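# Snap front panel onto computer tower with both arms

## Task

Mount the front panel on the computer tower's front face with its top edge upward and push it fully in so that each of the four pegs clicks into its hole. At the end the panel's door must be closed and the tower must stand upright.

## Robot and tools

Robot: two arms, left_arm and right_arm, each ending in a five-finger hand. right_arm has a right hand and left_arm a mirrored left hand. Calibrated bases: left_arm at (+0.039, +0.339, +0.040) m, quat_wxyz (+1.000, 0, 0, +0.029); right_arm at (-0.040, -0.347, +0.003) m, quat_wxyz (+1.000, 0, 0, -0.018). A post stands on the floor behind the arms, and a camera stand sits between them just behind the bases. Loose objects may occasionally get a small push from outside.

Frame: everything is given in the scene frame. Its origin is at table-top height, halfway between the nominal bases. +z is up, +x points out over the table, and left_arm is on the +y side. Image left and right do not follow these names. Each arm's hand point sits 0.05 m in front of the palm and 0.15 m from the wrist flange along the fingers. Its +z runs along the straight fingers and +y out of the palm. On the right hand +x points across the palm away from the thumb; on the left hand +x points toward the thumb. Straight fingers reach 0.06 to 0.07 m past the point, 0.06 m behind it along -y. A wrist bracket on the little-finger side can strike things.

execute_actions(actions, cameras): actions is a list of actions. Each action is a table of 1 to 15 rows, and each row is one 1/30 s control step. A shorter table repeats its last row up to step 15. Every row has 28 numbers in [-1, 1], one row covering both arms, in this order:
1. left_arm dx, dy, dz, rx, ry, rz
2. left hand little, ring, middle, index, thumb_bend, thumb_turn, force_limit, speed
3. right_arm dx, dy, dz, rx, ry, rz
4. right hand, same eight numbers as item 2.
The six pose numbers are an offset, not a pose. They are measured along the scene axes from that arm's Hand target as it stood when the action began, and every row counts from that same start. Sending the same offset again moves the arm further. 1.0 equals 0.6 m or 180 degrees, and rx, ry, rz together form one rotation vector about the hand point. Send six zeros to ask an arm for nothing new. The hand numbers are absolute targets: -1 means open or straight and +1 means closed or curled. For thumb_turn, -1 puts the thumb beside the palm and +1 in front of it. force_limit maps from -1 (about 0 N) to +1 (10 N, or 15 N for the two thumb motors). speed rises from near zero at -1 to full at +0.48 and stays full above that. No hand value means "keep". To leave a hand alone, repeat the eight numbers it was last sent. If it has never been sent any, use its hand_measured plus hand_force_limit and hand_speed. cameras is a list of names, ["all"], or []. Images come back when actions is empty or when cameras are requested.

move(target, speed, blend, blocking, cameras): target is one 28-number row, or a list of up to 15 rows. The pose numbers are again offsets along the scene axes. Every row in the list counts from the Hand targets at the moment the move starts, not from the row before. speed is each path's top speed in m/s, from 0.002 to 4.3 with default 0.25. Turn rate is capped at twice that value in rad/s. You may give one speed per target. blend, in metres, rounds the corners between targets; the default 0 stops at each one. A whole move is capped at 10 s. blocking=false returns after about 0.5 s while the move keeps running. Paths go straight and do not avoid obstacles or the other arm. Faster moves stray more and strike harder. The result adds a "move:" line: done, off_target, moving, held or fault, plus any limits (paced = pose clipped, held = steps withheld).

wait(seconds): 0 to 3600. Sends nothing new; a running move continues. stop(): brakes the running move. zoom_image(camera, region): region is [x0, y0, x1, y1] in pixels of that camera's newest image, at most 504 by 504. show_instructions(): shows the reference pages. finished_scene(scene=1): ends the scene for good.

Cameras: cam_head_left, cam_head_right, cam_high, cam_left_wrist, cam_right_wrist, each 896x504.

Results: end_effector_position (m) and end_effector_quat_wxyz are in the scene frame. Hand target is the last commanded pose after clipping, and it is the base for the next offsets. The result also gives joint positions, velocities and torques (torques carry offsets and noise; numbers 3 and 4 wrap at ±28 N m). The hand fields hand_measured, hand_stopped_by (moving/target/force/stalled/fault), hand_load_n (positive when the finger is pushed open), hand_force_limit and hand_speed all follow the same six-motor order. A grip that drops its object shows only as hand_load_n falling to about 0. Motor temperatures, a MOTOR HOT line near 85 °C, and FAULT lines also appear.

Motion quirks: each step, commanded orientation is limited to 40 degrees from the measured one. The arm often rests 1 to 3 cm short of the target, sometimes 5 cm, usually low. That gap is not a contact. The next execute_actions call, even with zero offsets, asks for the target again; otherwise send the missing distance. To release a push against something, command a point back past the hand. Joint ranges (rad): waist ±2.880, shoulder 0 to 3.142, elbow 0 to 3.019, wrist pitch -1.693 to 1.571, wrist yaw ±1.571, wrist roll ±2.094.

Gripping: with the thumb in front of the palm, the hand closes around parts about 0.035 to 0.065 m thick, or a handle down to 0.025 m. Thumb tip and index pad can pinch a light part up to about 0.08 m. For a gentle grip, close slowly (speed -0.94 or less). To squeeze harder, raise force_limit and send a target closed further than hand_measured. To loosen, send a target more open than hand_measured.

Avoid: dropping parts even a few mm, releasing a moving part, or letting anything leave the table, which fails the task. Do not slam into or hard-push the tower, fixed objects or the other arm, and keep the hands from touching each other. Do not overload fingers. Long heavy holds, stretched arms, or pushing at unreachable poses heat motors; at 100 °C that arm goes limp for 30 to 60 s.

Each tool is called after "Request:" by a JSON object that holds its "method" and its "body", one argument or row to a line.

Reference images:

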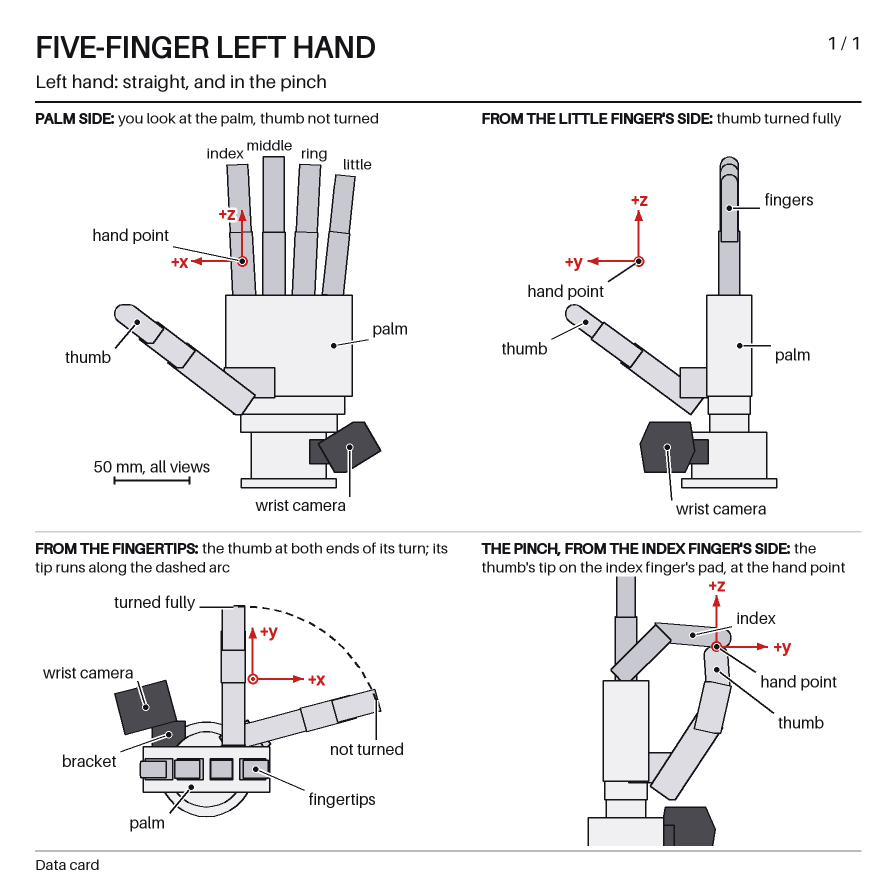

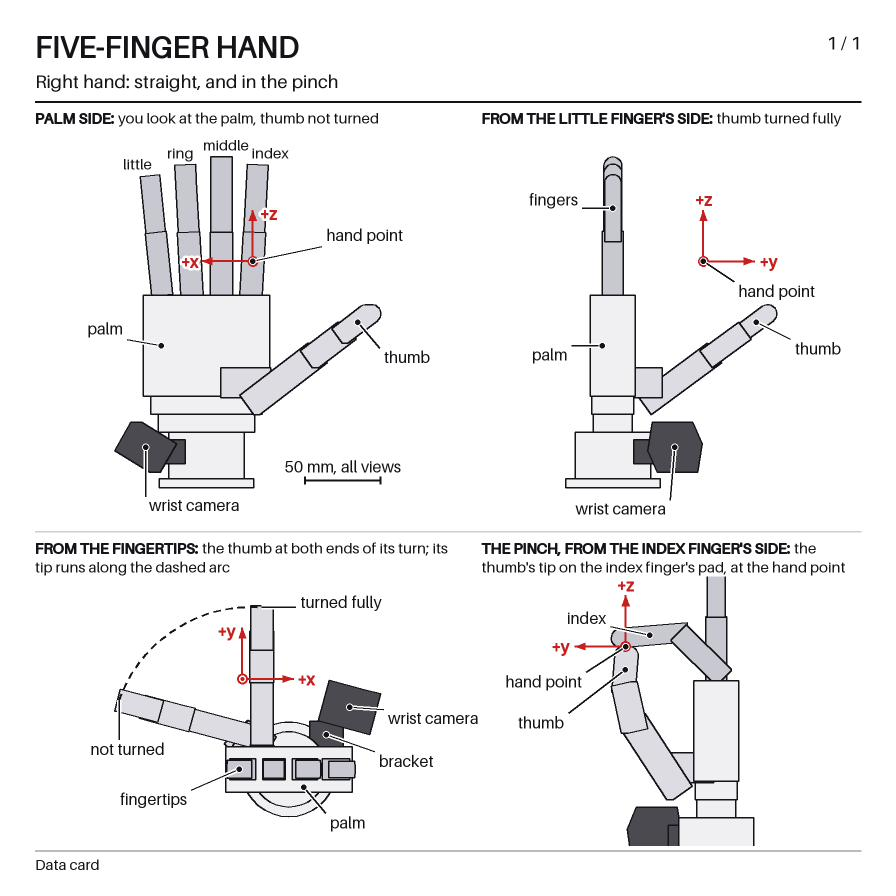

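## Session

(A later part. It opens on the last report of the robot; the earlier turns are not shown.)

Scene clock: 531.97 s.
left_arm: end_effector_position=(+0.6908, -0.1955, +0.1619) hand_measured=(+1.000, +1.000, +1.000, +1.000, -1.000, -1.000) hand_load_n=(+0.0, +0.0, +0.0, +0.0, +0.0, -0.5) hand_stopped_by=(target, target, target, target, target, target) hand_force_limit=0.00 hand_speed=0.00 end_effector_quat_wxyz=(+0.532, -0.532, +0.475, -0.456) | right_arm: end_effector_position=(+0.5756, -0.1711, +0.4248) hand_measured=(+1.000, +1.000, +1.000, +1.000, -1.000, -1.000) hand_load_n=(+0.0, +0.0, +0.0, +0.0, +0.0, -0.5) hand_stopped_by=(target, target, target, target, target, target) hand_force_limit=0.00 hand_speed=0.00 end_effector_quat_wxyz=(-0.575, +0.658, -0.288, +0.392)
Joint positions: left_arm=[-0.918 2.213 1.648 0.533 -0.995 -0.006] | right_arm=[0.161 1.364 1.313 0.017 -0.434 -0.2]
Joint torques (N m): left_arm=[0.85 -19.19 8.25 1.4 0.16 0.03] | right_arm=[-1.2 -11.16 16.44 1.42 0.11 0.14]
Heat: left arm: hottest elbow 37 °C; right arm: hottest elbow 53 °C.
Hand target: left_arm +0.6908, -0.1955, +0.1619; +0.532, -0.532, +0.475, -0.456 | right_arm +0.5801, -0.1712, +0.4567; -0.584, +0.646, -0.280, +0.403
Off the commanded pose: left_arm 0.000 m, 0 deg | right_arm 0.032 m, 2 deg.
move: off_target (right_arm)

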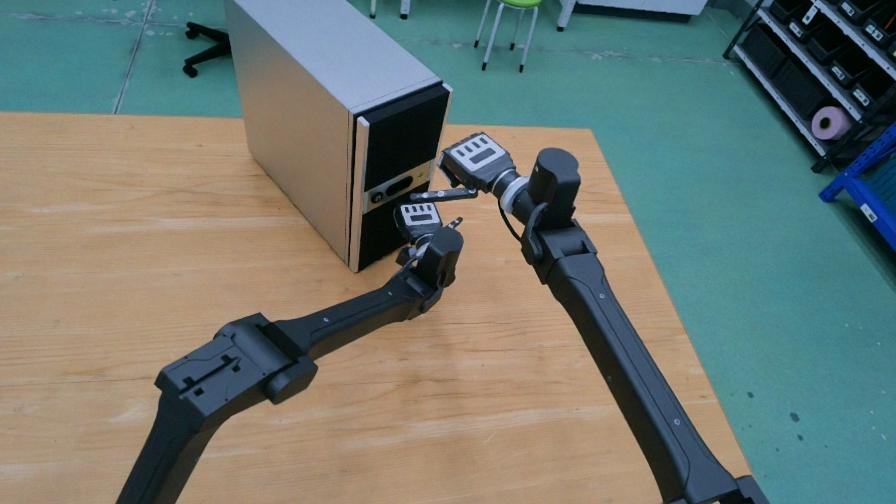

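Request:
{"method": "move", "body": {
  "target": [
    [-0.13,0.0,0,0,0,0, 1,1,1,1,-1,-1,0,0, 0,0,0,0,0,0, 1,1,1,1,-1,-1,0,0],
    [-0.28,0.33,0.06,0,0,0, 1,1,1,1,-1,-1,0,0, 0,0,0,0,0,0, 1,1,1,1,-1,-1,0,0]
  ],
  "speed": 0.15,
  "blend": [0.03, 0],
  "cameras": ["all"]
}}

Scene clock: 535.33 s.
left_arm: end_effector_position=(+0.5187, -0.0023, +0.1879) hand_measured=(+1.000, +1.000, +1.000, +1.000, -1.000, -1.000) hand_load_n=(-0.5, +0.0, +0.0, +0.0, +0.0, +0.0) hand_stopped_by=(target, target, target, target, target, target) hand_force_limit=0.00 hand_speed=0.00 end_effector_quat_wxyz=(+0.532, -0.529, +0.487, -0.447) | right_arm: end_effector_position=(+0.5756, -0.1711, +0.4248) hand_measured=(+1.000, +1.000, +1.000, +1.000, -1.000, -1.000) hand_load_n=(+0.0, +0.0, +0.0, +0.0, +0.0, +0.0) hand_stopped_by=(target, target, target, target, target, target) hand_force_limit=0.00 hand_speed=0.00 end_effector_quat_wxyz=(-0.575, +0.658, -0.288, +0.392)
Joint positions: left_arm=[-0.925 1.63 0.793 0.775 -0.994 -0.006] | right_arm=[0.161 1.364 1.313 0.017 -0.434 -0.2]
Joint torques (N m): left_arm=[1.61 -11.81 6.75 2.1 0.25 0.03] | right_arm=[-0.21 -10.7 16.59 1.63 0.02 0.14]
Heat: left arm: hottest elbow 36 °C; right arm: hottest elbow 54 °C.
Hand target: left_arm +0.5229, +0.0025, +0.1981; +0.532, -0.532, +0.474, -0.456 | right_arm +0.5802, -0.1712, +0.4567; -0.584, +0.646, -0.280, +0.403
Off the commanded pose: left_arm 0.012 m, 2 deg | right_arm 0.032 m, 2 deg.
move: off_target (left_arm)

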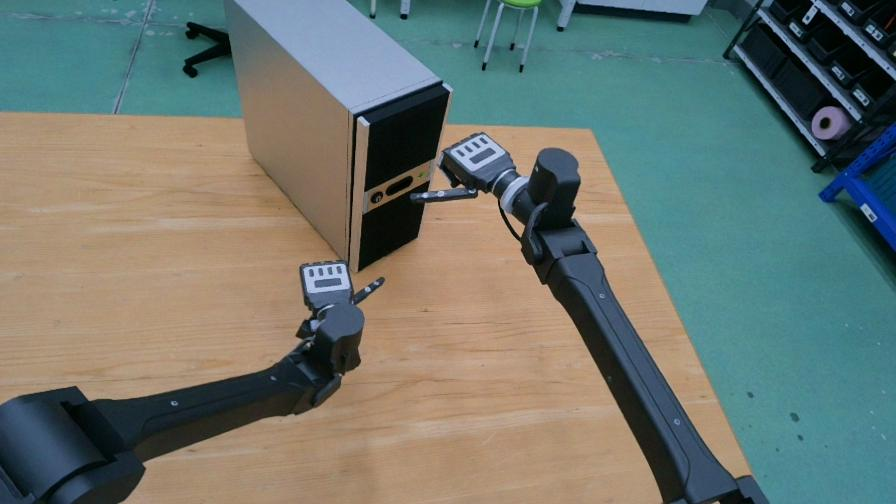

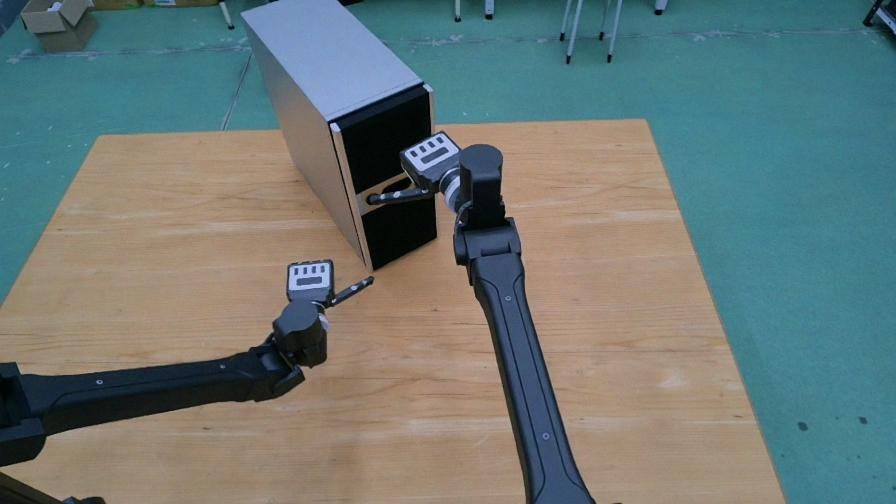

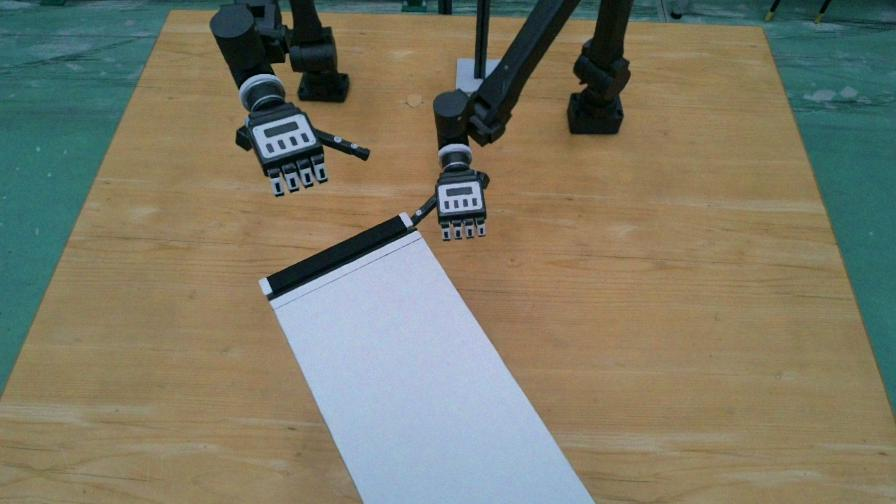

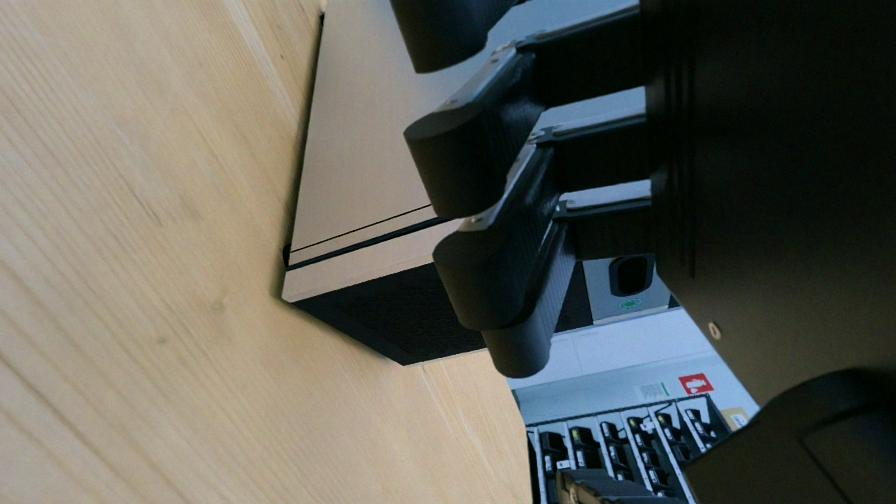

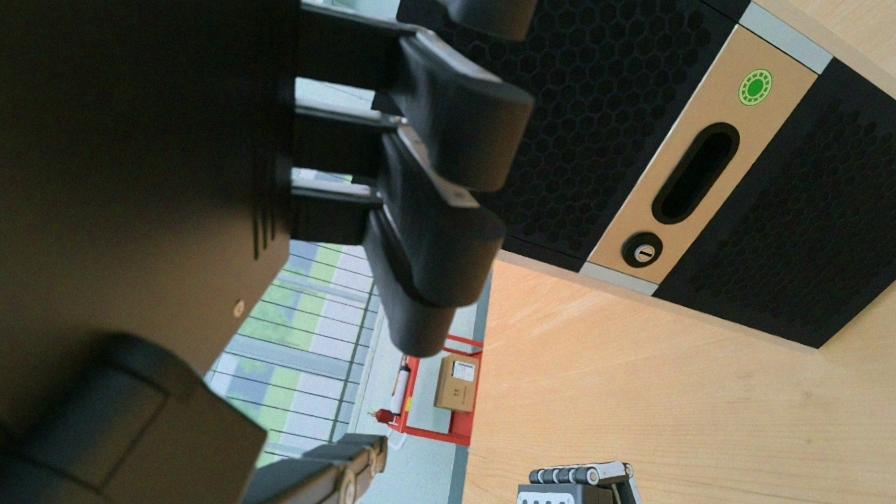

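Request:
{"method": "zoom_image", "body": {
  "camera": "cam_left_wrist",
  "region": [270, 190, 440, 320]
}}

Request:
{"method": "zoom_image", "body": {
  "camera": "cam_head_left",
  "region": [330, 70, 470, 280]
}}

Scaled by 2.965.

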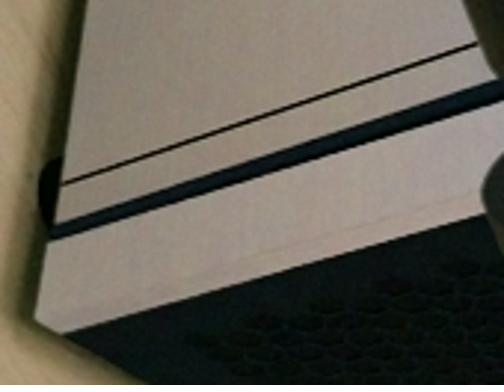

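Scaled by 2.400.

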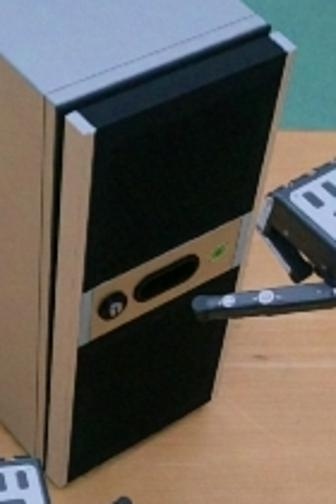

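Request:
{"method": "move", "body": {
  "target": [
    [0,0,0,0,0,0, 1,1,1,1,-1,-1,0,0, -0.01,-0.005,-0.165,0,0,0, 1,1,1,1,-1,-1,0,0],
    [0,0,0,0,0,0, 1,1,1,1,-1,-1,0,0, 0.09,0.055,-0.165,0,0,0, 1,1,1,1,-1,-1,0,0]
  ],
  "speed": 0.1,
  "blend": [0.01, 0],
  "cameras": ["cam_head_left","cam_head_right","cam_right_wrist","cam_high"]
}}

Scene clock: 540.60 s.
left_arm: end_effector_position=(+0.5187, -0.0023, +0.1879) hand_measured=(+1.000, +1.000, +1.000, +1.000, -1.000, -1.000) hand_load_n=(+0.0, +0.0, +0.0, +0.0, +0.0, -0.5) hand_stopped_by=(target, target, target, target, target, target) hand_force_limit=0.00 hand_speed=0.00 end_effector_quat_wxyz=(+0.532, -0.529, +0.487, -0.447) | right_arm: end_effector_position=(+0.6207, -0.1450, +0.3376) hand_measured=(+1.000, +1.000, +1.000, +1.000, -1.000, -1.000) hand_load_n=(+0.0, +0.0, +0.0, +0.0, +0.0, -0.5) hand_stopped_by=(target, target, target, target, target, target) hand_force_limit=0.00 hand_speed=0.00 end_effector_quat_wxyz=(-0.575, +0.656, -0.287, +0.396)
Joint positions: left_arm=[-0.925 1.63 0.793 0.775 -0.994 -0.006] | right_arm=[0.202 1.525 1.245 0.253 -0.388 -0.2]
Joint torques (N m): left_arm=[1.79 -11.58 6.64 2.06 0.25 0.03] | right_arm=[-0.21 -11.63 15.92 2.56 0.19 0.15]
Heat: left arm: hottest elbow 36 °C; right arm: hottest elbow 54 °C.
Hand target: left_arm +0.5229, +0.0025, +0.1981; +0.532, -0.532, +0.474, -0.456 | right_arm +0.6341, -0.1382, +0.3577; -0.584, +0.646, -0.279, +0.403
Off the commanded pose: left_arm 0.012 m, 2 deg | right_arm 0.025 m, 2 deg.
move: off_target (right_arm)
Images, in order (width x height): cam_head_left 896x504, cam_head_right 896x504, cam_high 896x504, cam_right_wrist 896x504.

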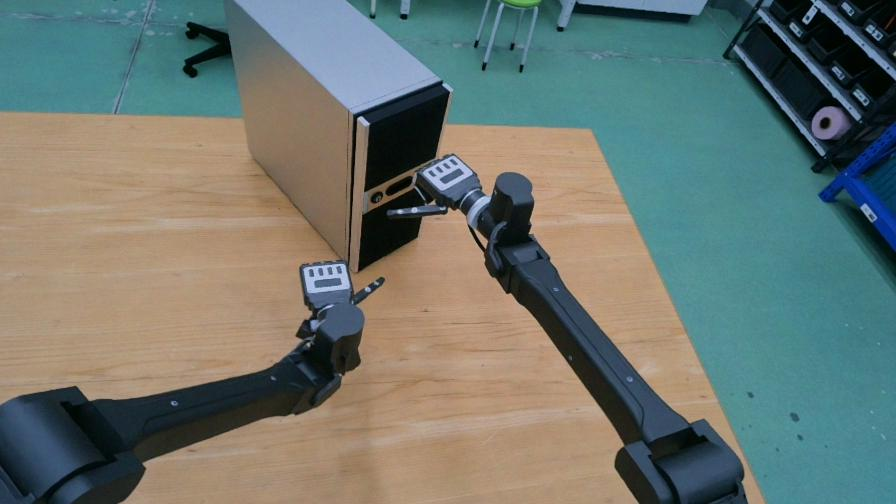

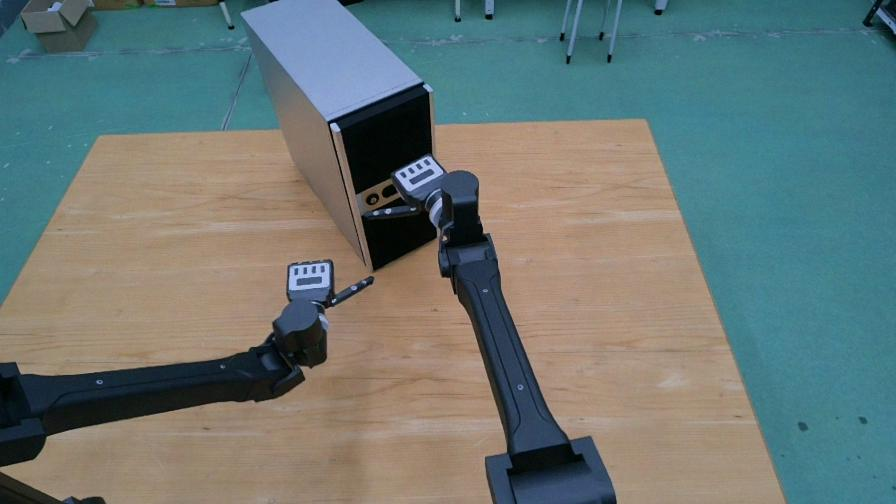

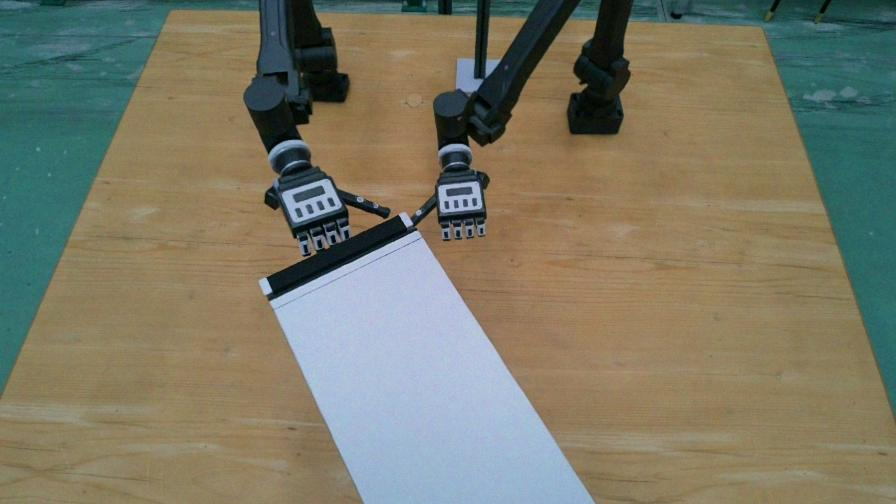

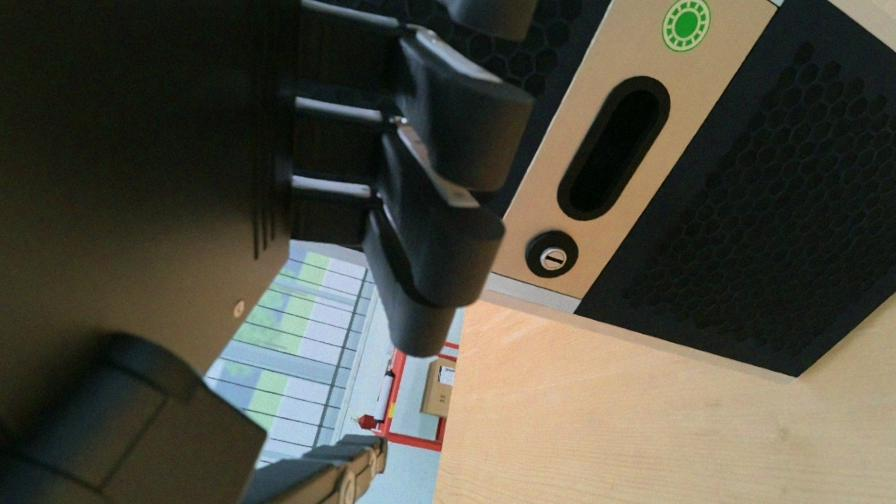

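Request:
{"method": "move", "body": {
  "target": [
    [0,0,0,0,0,0, 1,1,1,1,-1,-1,0,0, 0.065,0.039,0.06,0,0,0, 1,1,1,1,-1,-1,0,0]
  ],
  "speed": 0.06,
  "cameras": ["cam_head_left","cam_head_right","cam_right_wrist","cam_high"]
}}

Scene clock: 542.57 s.
left_arm: end_effector_position=(+0.5187, -0.0023, +0.1879) hand_measured=(+1.000, +1.000, +1.000, +1.000, -1.000, -1.000) hand_load_n=(+0.0, +0.0, +0.0, +0.0, +0.0, +0.0) hand_stopped_by=(target, target, target, target, target, target) hand_force_limit=0.00 hand_speed=0.00 end_effector_quat_wxyz=(+0.532, -0.529, +0.487, -0.447) | right_arm: end_effector_position=(+0.6619, -0.1229, +0.3771) hand_measured=(+1.000, +1.000, +1.000, +1.000, -1.000, -1.000) hand_load_n=(+0.0, +0.0, +0.0, +0.0, +0.0, +0.0) hand_stopped_by=(target, target, target, target, target, target) hand_force_limit=0.00 hand_speed=0.00 end_effector_quat_wxyz=(-0.577, +0.652, -0.284, +0.401)
Joint positions: left_arm=[-0.925 1.63 0.793 0.775 -0.994 -0.006] | right_arm=[0.23 1.615 1.448 0.153 -0.359 -0.2]
Joint torques (N m): left_arm=[1.79 -11.52 6.6 2.09 0.25 0.04] | right_arm=[-0.15 -13.04 16.46 1.99 0.16 0.2]
Heat: left arm: hottest shoulder 35 °C; right arm: hottest elbow 54 °C.
Hand target: left_arm +0.5229, +0.0025, +0.1981; +0.532, -0.532, +0.474, -0.456 | right_arm +0.6731, -0.1148, +0.3939; -0.584, +0.646, -0.279, +0.403
Off the commanded pose: left_arm 0.012 m, 2 deg | right_arm 0.022 m, 1 deg.
move: off_target (right_arm)
Images, in order (width x height): cam_head_left 896x504, cam_head_right 896x504, cam_high 896x504, cam_right_wrist 896x504.

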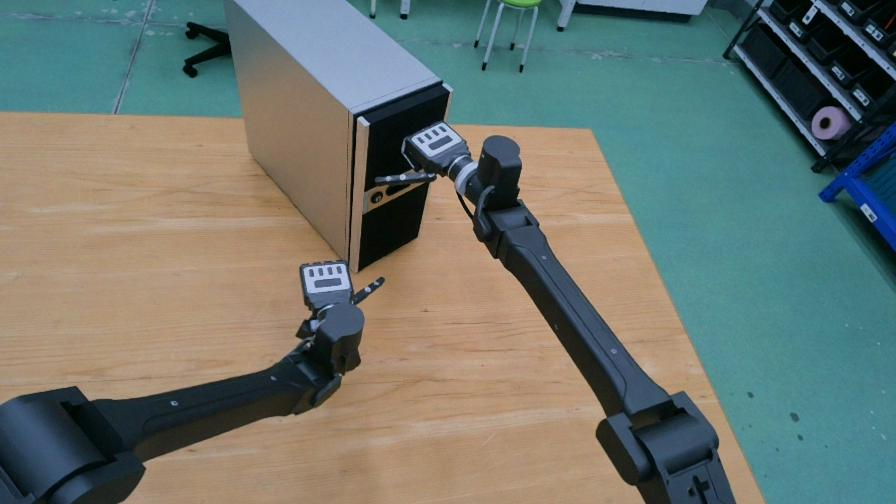

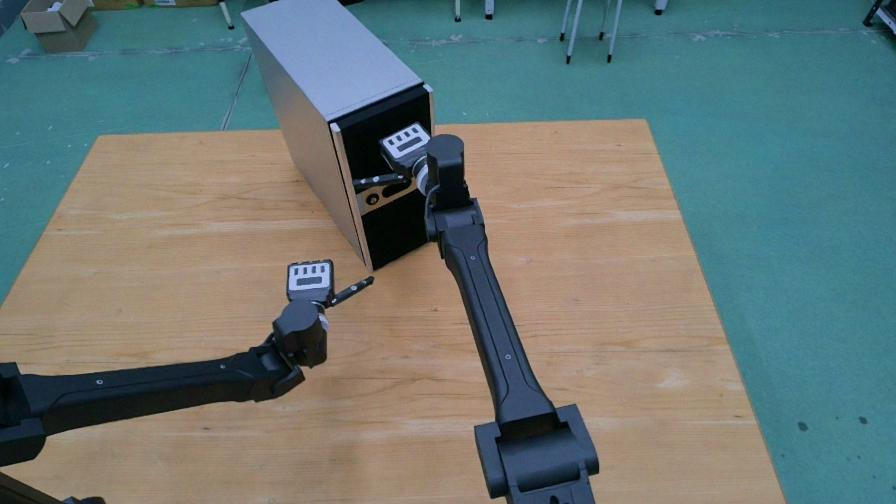

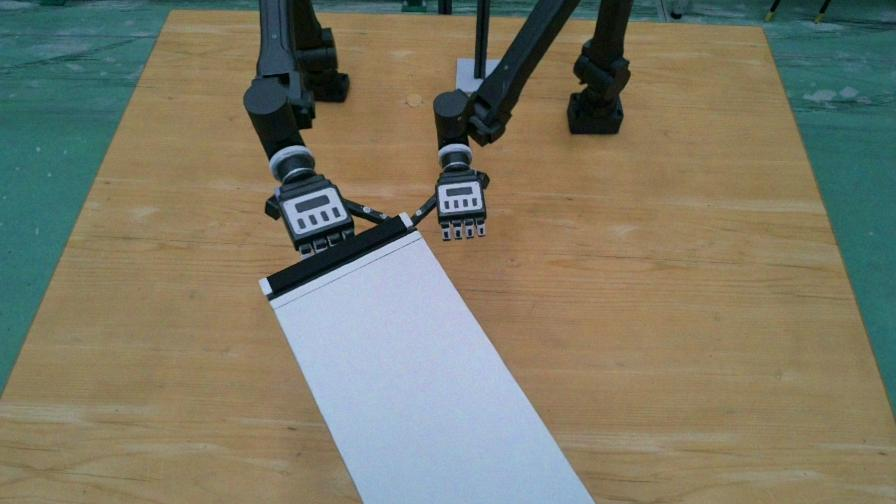

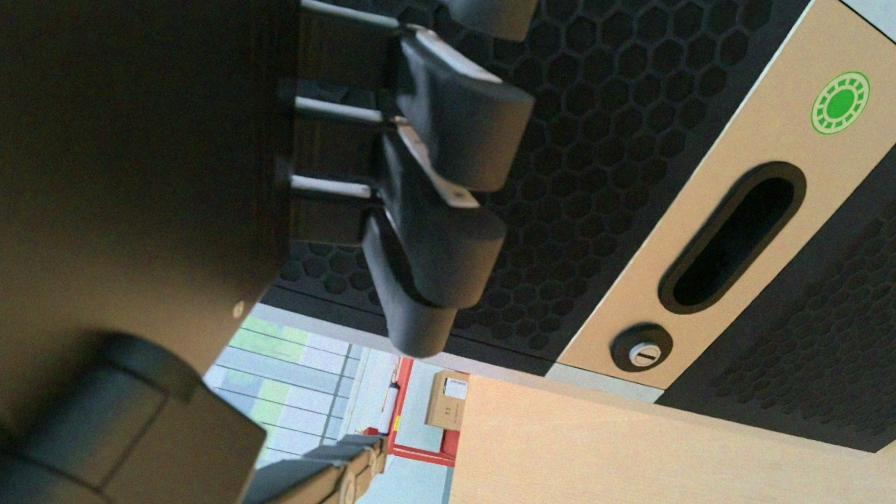

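Request:
{"method": "move", "body": {
  "target": [
    [0,0,0,0,0,0, 1,1,1,1,-1,-1,0,0, 0.043,0.0257,0.02,0,0,0, 1,1,1,1,-1,-1,0,0]
  ],
  "speed": 0.04,
  "cameras": ["cam_head_left","cam_high"]
}}

Scene clock: 544.43 s.
left_arm: end_effector_position=(+0.5187, -0.0023, +0.1879) hand_measured=(+1.000, +1.000, +1.000, +1.000, -1.000, -1.000) hand_load_n=(+0.0, +0.0, +0.0, +0.0, +0.0, -0.5) hand_stopped_by=(target, target, target, target, target, target) hand_force_limit=0.00 hand_speed=0.00 end_effector_quat_wxyz=(+0.532, -0.529, +0.487, -0.447) | right_arm: end_effector_position=(+0.6835, -0.1112, +0.3843) hand_measured=(+1.000, +1.000, +1.000, +1.000, -1.000, -1.000) hand_load_n=(+0.0, +0.0, +0.0, -3.0, +0.0, +0.0) hand_stopped_by=(target, target, target, target, target, target) hand_force_limit=0.00 hand_speed=0.00 end_effector_quat_wxyz=(-0.574, +0.656, -0.288, +0.396)
Joint positions: left_arm=[-0.925 1.63 0.793 0.775 -0.994 -0.006] | right_arm=[0.243 1.674 1.552 0.094 -0.347 -0.2]
Joint torques (N m): left_arm=[1.79 -11.58 6.64 2.07 0.24 0.05] | right_arm=[0.32 -12.75 17.83 2.13 0.37 0.17]
Motor temperatures (°C): left_arm=[29 35 35 26 29 27] | right_arm=[30 34 55 29 29 27]
Heat: left arm: hottest shoulder 35 °C; right arm: hottest elbow 55 °C.
Hand target: left_arm +0.5229, +0.0025, +0.1981; +0.532, -0.532, +0.474, -0.456 | right_arm +0.6989, -0.0994, +0.4056; -0.584, +0.646, -0.279, +0.403
Off the commanded pose: left_arm 0.012 m, 2 deg | right_arm 0.029 m, 2 deg.
move: off_target (right_arm)

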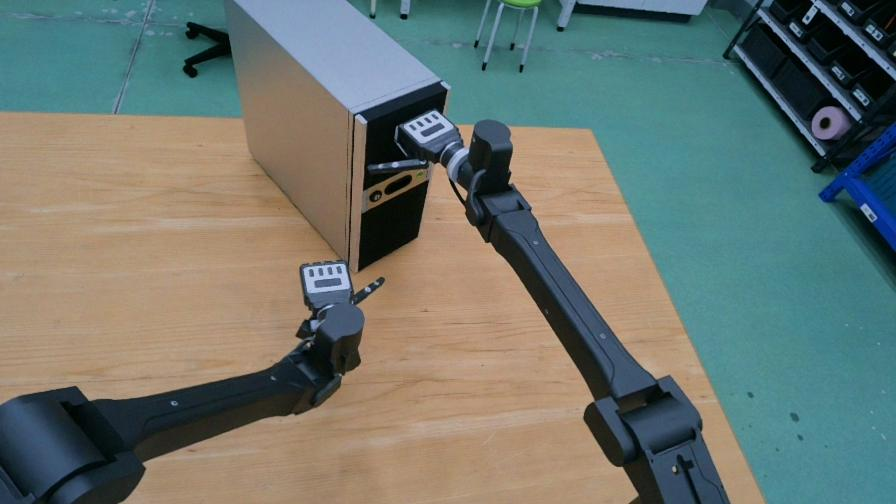

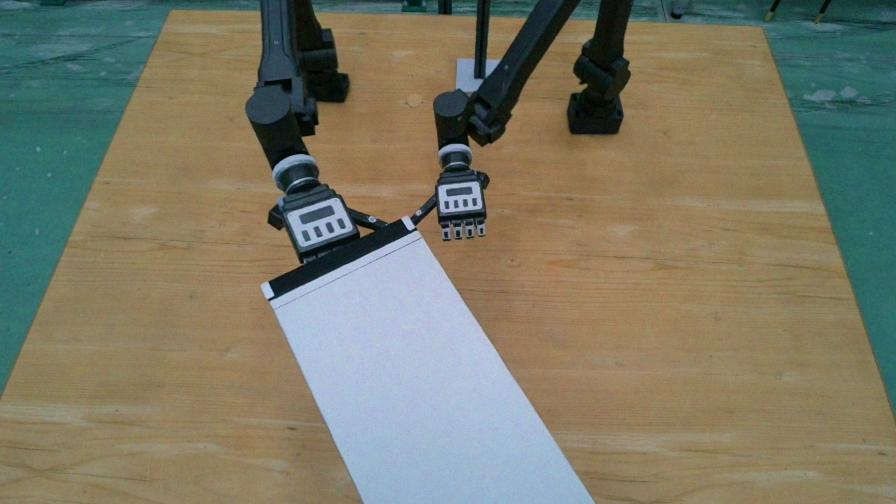

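Contact; the gap closed more. Zoom in.

Request:
{"method": "zoom_image", "body": {
  "camera": "cam_high",
  "region": [250, 200, 430, 310]
}}

Request:
{"method": "zoom_image", "body": {
  "camera": "cam_head_left",
  "region": [340, 80, 440, 180]
}}

Scaled by 2.800.

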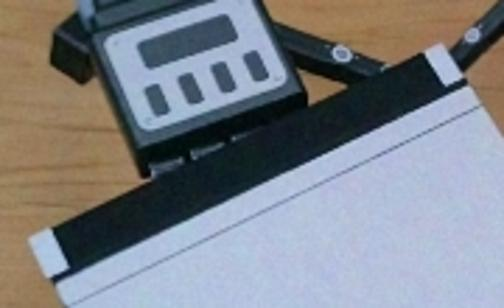

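Scaled by 5.040.

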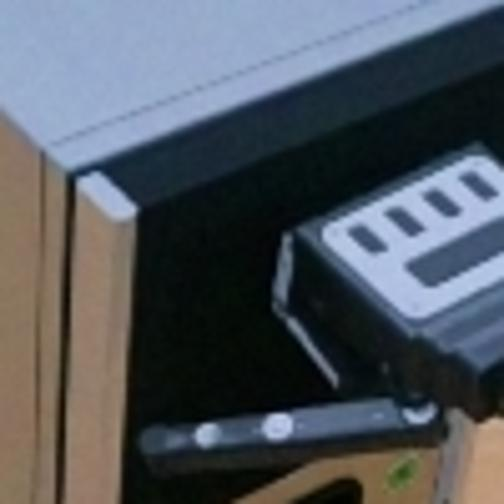

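Request:
{"method": "move", "body": {
  "target": [
    [0,0,0,0,0,0, 1,1,1,1,-1,-1,0,0, 0.05,0.03,0.0,0,0,0, 1,1,1,1,-1,-1,0,0]
  ],
  "speed": 0.05,
  "cameras": ["cam_head_left","cam_high"]
}}

Request:
{"method": "zoom_image", "body": {
  "camera": "cam_high",
  "region": [250, 200, 430, 310]
}}

Request:
{"method": "zoom_image", "body": {
  "camera": "cam_head_left",
  "region": [330, 100, 430, 280]
}}

Scene clock: 546.37 s.
left_arm: end_effector_position=(+0.5187, -0.0023, +0.1879) hand_measured=(+1.000, +1.000, +1.000, +1.000, -1.000, -1.000) hand_load_n=(-0.5, +0.0, +0.0, +0.0, +0.0, +0.0) hand_stopped_by=(target, target, target, target, target, target) hand_force_limit=0.00 hand_speed=0.00 end_effector_quat_wxyz=(+0.532, -0.529, +0.487, -0.447) | right_arm: end_effector_position=(+0.6836, -0.1108, +0.3850) hand_measured=(+1.000, +1.000, +1.000, +1.000, -1.000, -1.000) hand_load_n=(+0.0, +0.0, -0.5, -3.5, +0.0, +0.0) hand_stopped_by=(target, target, target, target, target, target) hand_force_limit=0.00 hand_speed=0.00 end_effector_quat_wxyz=(-0.568, +0.665, -0.295, +0.386)
Joint positions: left_arm=[-0.925 1.63 0.793 0.775 -0.994 -0.006] | right_arm=[0.243 1.679 1.582 0.035 -0.349 -0.2]
Joint torques (N m): left_arm=[1.85 -11.52 6.64 2.13 0.24 0.03] | right_arm=[1.61 -7.65 22.57 3.7 1.16 0.19]
Motor temperatures (°C): left_arm=[29 35 35 26 29 27] | right_arm=[30 34 55 29 29 27]
Heat: left arm: hottest shoulder 35 °C; right arm: hottest elbow 55 °C.
Hand target: left_arm +0.5229, +0.0025, +0.1981; +0.532, -0.532, +0.474, -0.456 | right_arm +0.7289, -0.0814, +0.4060; -0.584, +0.646, -0.279, +0.403
Off the commanded pose: left_arm 0.012 m, 2 deg | right_arm 0.058 m, 4 deg.
move: off_target (right_arm)

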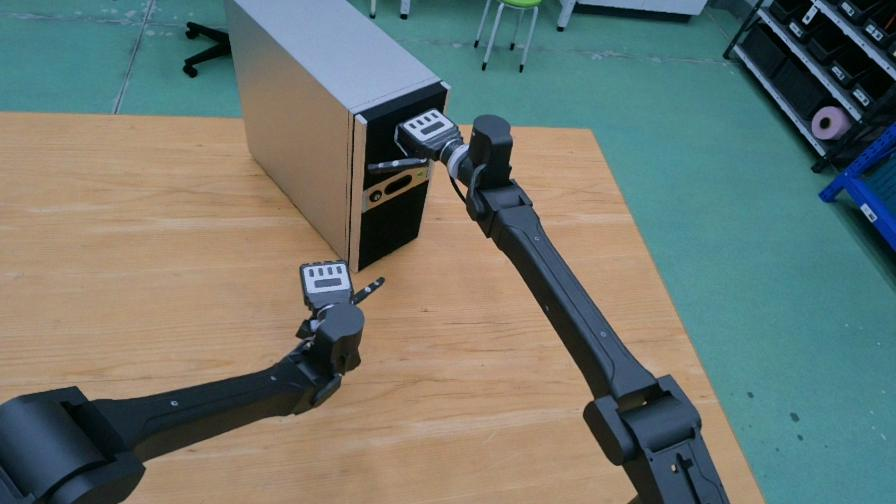

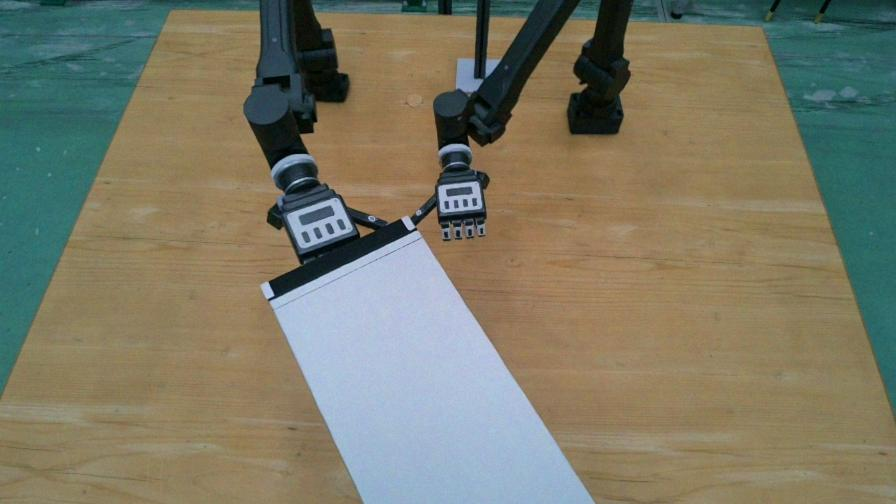

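Scaled by 2.800.

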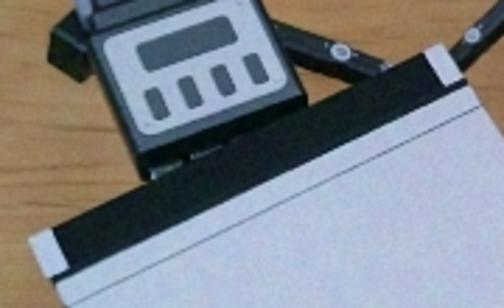

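Scaled by 2.800.

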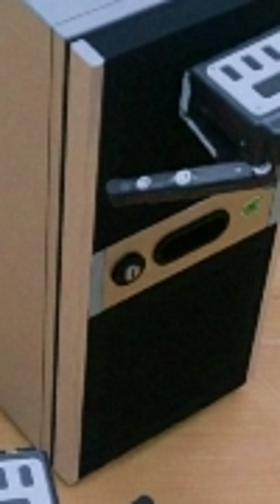

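Request:
{"method": "zoom_image", "body": {
  "camera": "cam_high",
  "region": [250, 265, 300, 310]
}}

Request:
{"method": "zoom_image", "body": {
  "camera": "cam_high",
  "region": [385, 200, 435, 245]
}}

Request:
{"method": "zoom_image", "body": {
  "camera": "cam_head_left",
  "region": [340, 100, 390, 150]
}}

Request:
{"method": "zoom_image", "body": {
  "camera": "cam_head_left",
  "region": [330, 230, 380, 280]
}}

Scaled by 10.080.

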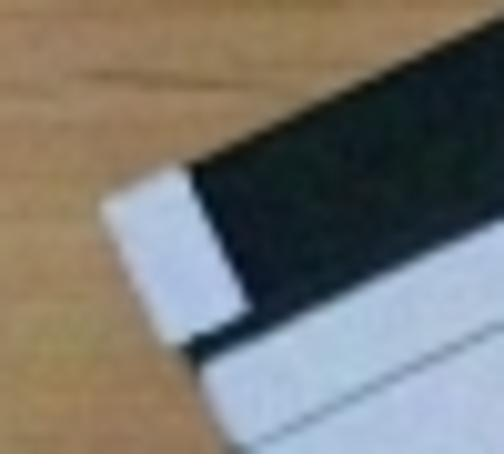

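Scaled by 10.080.

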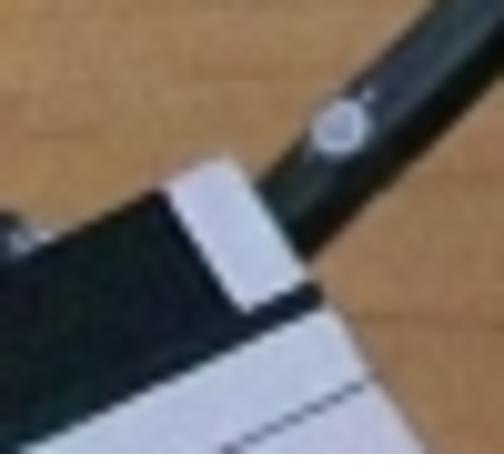

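Scaled by 10.080.

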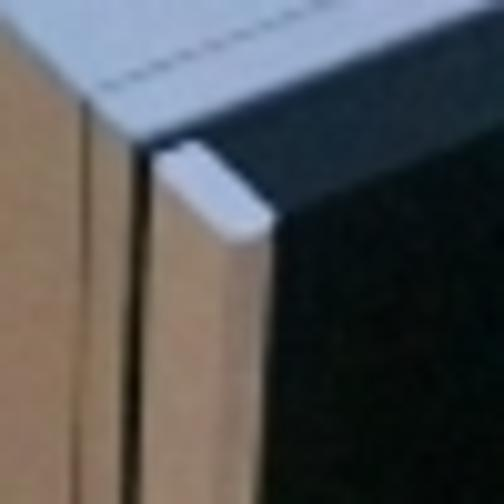

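Scaled by 10.080.

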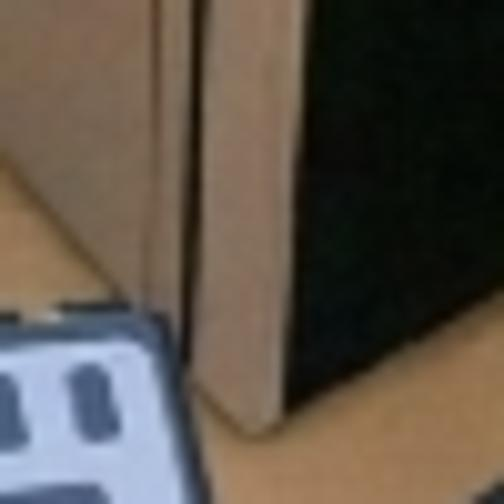

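Request:
{"method": "execute_actions", "body": {
  "actions": [],
  "cameras": ["cam_left_wrist"]
}}

Request:
{"method": "zoom_image", "body": {
  "camera": "cam_left_wrist",
  "region": [270, 190, 440, 320]
}}

Scene clock: 548.67 s.
left_arm: end_effector_position=(+0.5187, -0.0023, +0.1879) hand_measured=(+1.000, +1.000, +1.000, +1.000, -1.000, -1.000) hand_load_n=(+0.0, +0.0, +0.5, +0.0, +0.0, +0.0) hand_stopped_by=(target, target, target, target, target, target) hand_force_limit=0.00 hand_speed=0.00 end_effector_quat_wxyz=(+0.532, -0.529, +0.487, -0.447) | right_arm: end_effector_position=(+0.6836, -0.1108, +0.3850) hand_measured=(+1.000, +1.000, +1.000, +1.000, -1.000, -1.000) hand_load_n=(+0.0, +0.0, +0.0, -3.0, +0.0, -0.5) hand_stopped_by=(target, target, target, target, target, target) hand_force_limit=0.00 hand_speed=0.00 end_effector_quat_wxyz=(-0.568, +0.665, -0.295, +0.386)
Joint positions: left_arm=[-0.925 1.63 0.793 0.775 -0.994 -0.006] | right_arm=[0.243 1.679 1.582 0.035 -0.349 -0.2]
Joint velocities: within noise
Joint torques (N m): left_arm=[1.79 -11.52 6.65 2.1 0.25 0.02] | right_arm=[1.61 -8.18 23.01 3.67 1.16 0.16]
Motor temperatures (°C): left_arm=[29 35 35 26 29 27] | right_arm=[30 34 56 29 29 27]
Heat: left arm: hottest shoulder 35 °C; right arm: hottest elbow 56 °C.
Hand target: left_arm +0.5229, +0.0025, +0.1981; +0.532, -0.532, +0.474, -0.456 | right_arm +0.7289, -0.0814, +0.4060; -0.584, +0.646, -0.279, +0.403
Off the commanded pose: left_arm 0.012 m, 2 deg | right_arm 0.058 m, 4 deg.
Images, in order (width x height): cam_left_wrist 896x504.

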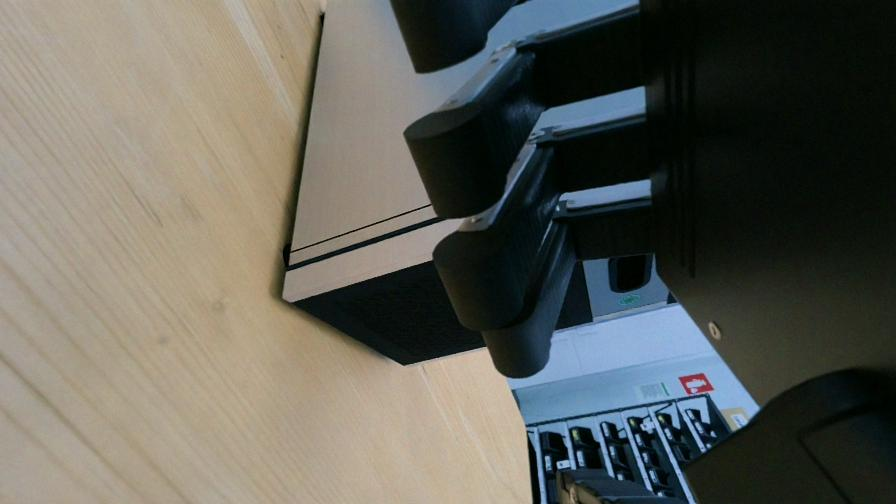

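Scaled by 2.965.

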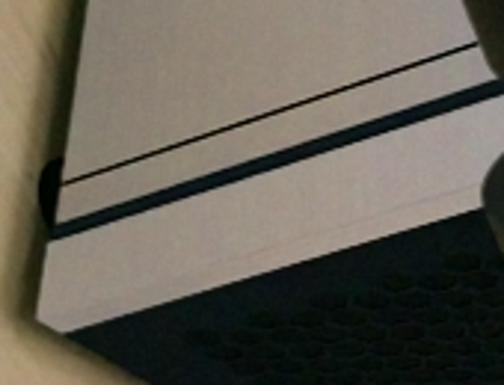

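Request:
{"method": "zoom_image", "body": {
  "camera": "cam_left_wrist",
  "region": [280, 240, 340, 290]
}}

Request:
{"method": "zoom_image", "body": {
  "camera": "cam_left_wrist",
  "region": [380, 190, 440, 240]
}}

Scaled by 8.400.

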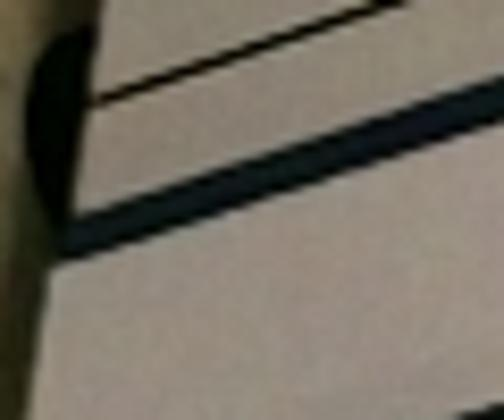

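Scaled by 8.400.

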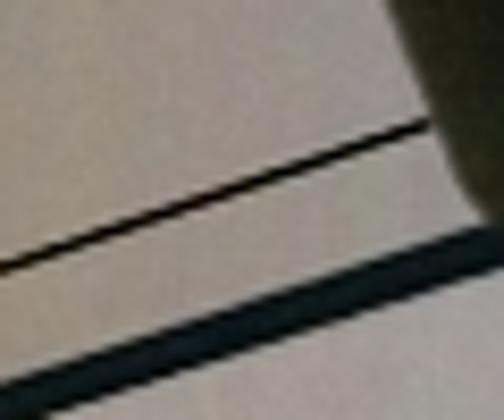

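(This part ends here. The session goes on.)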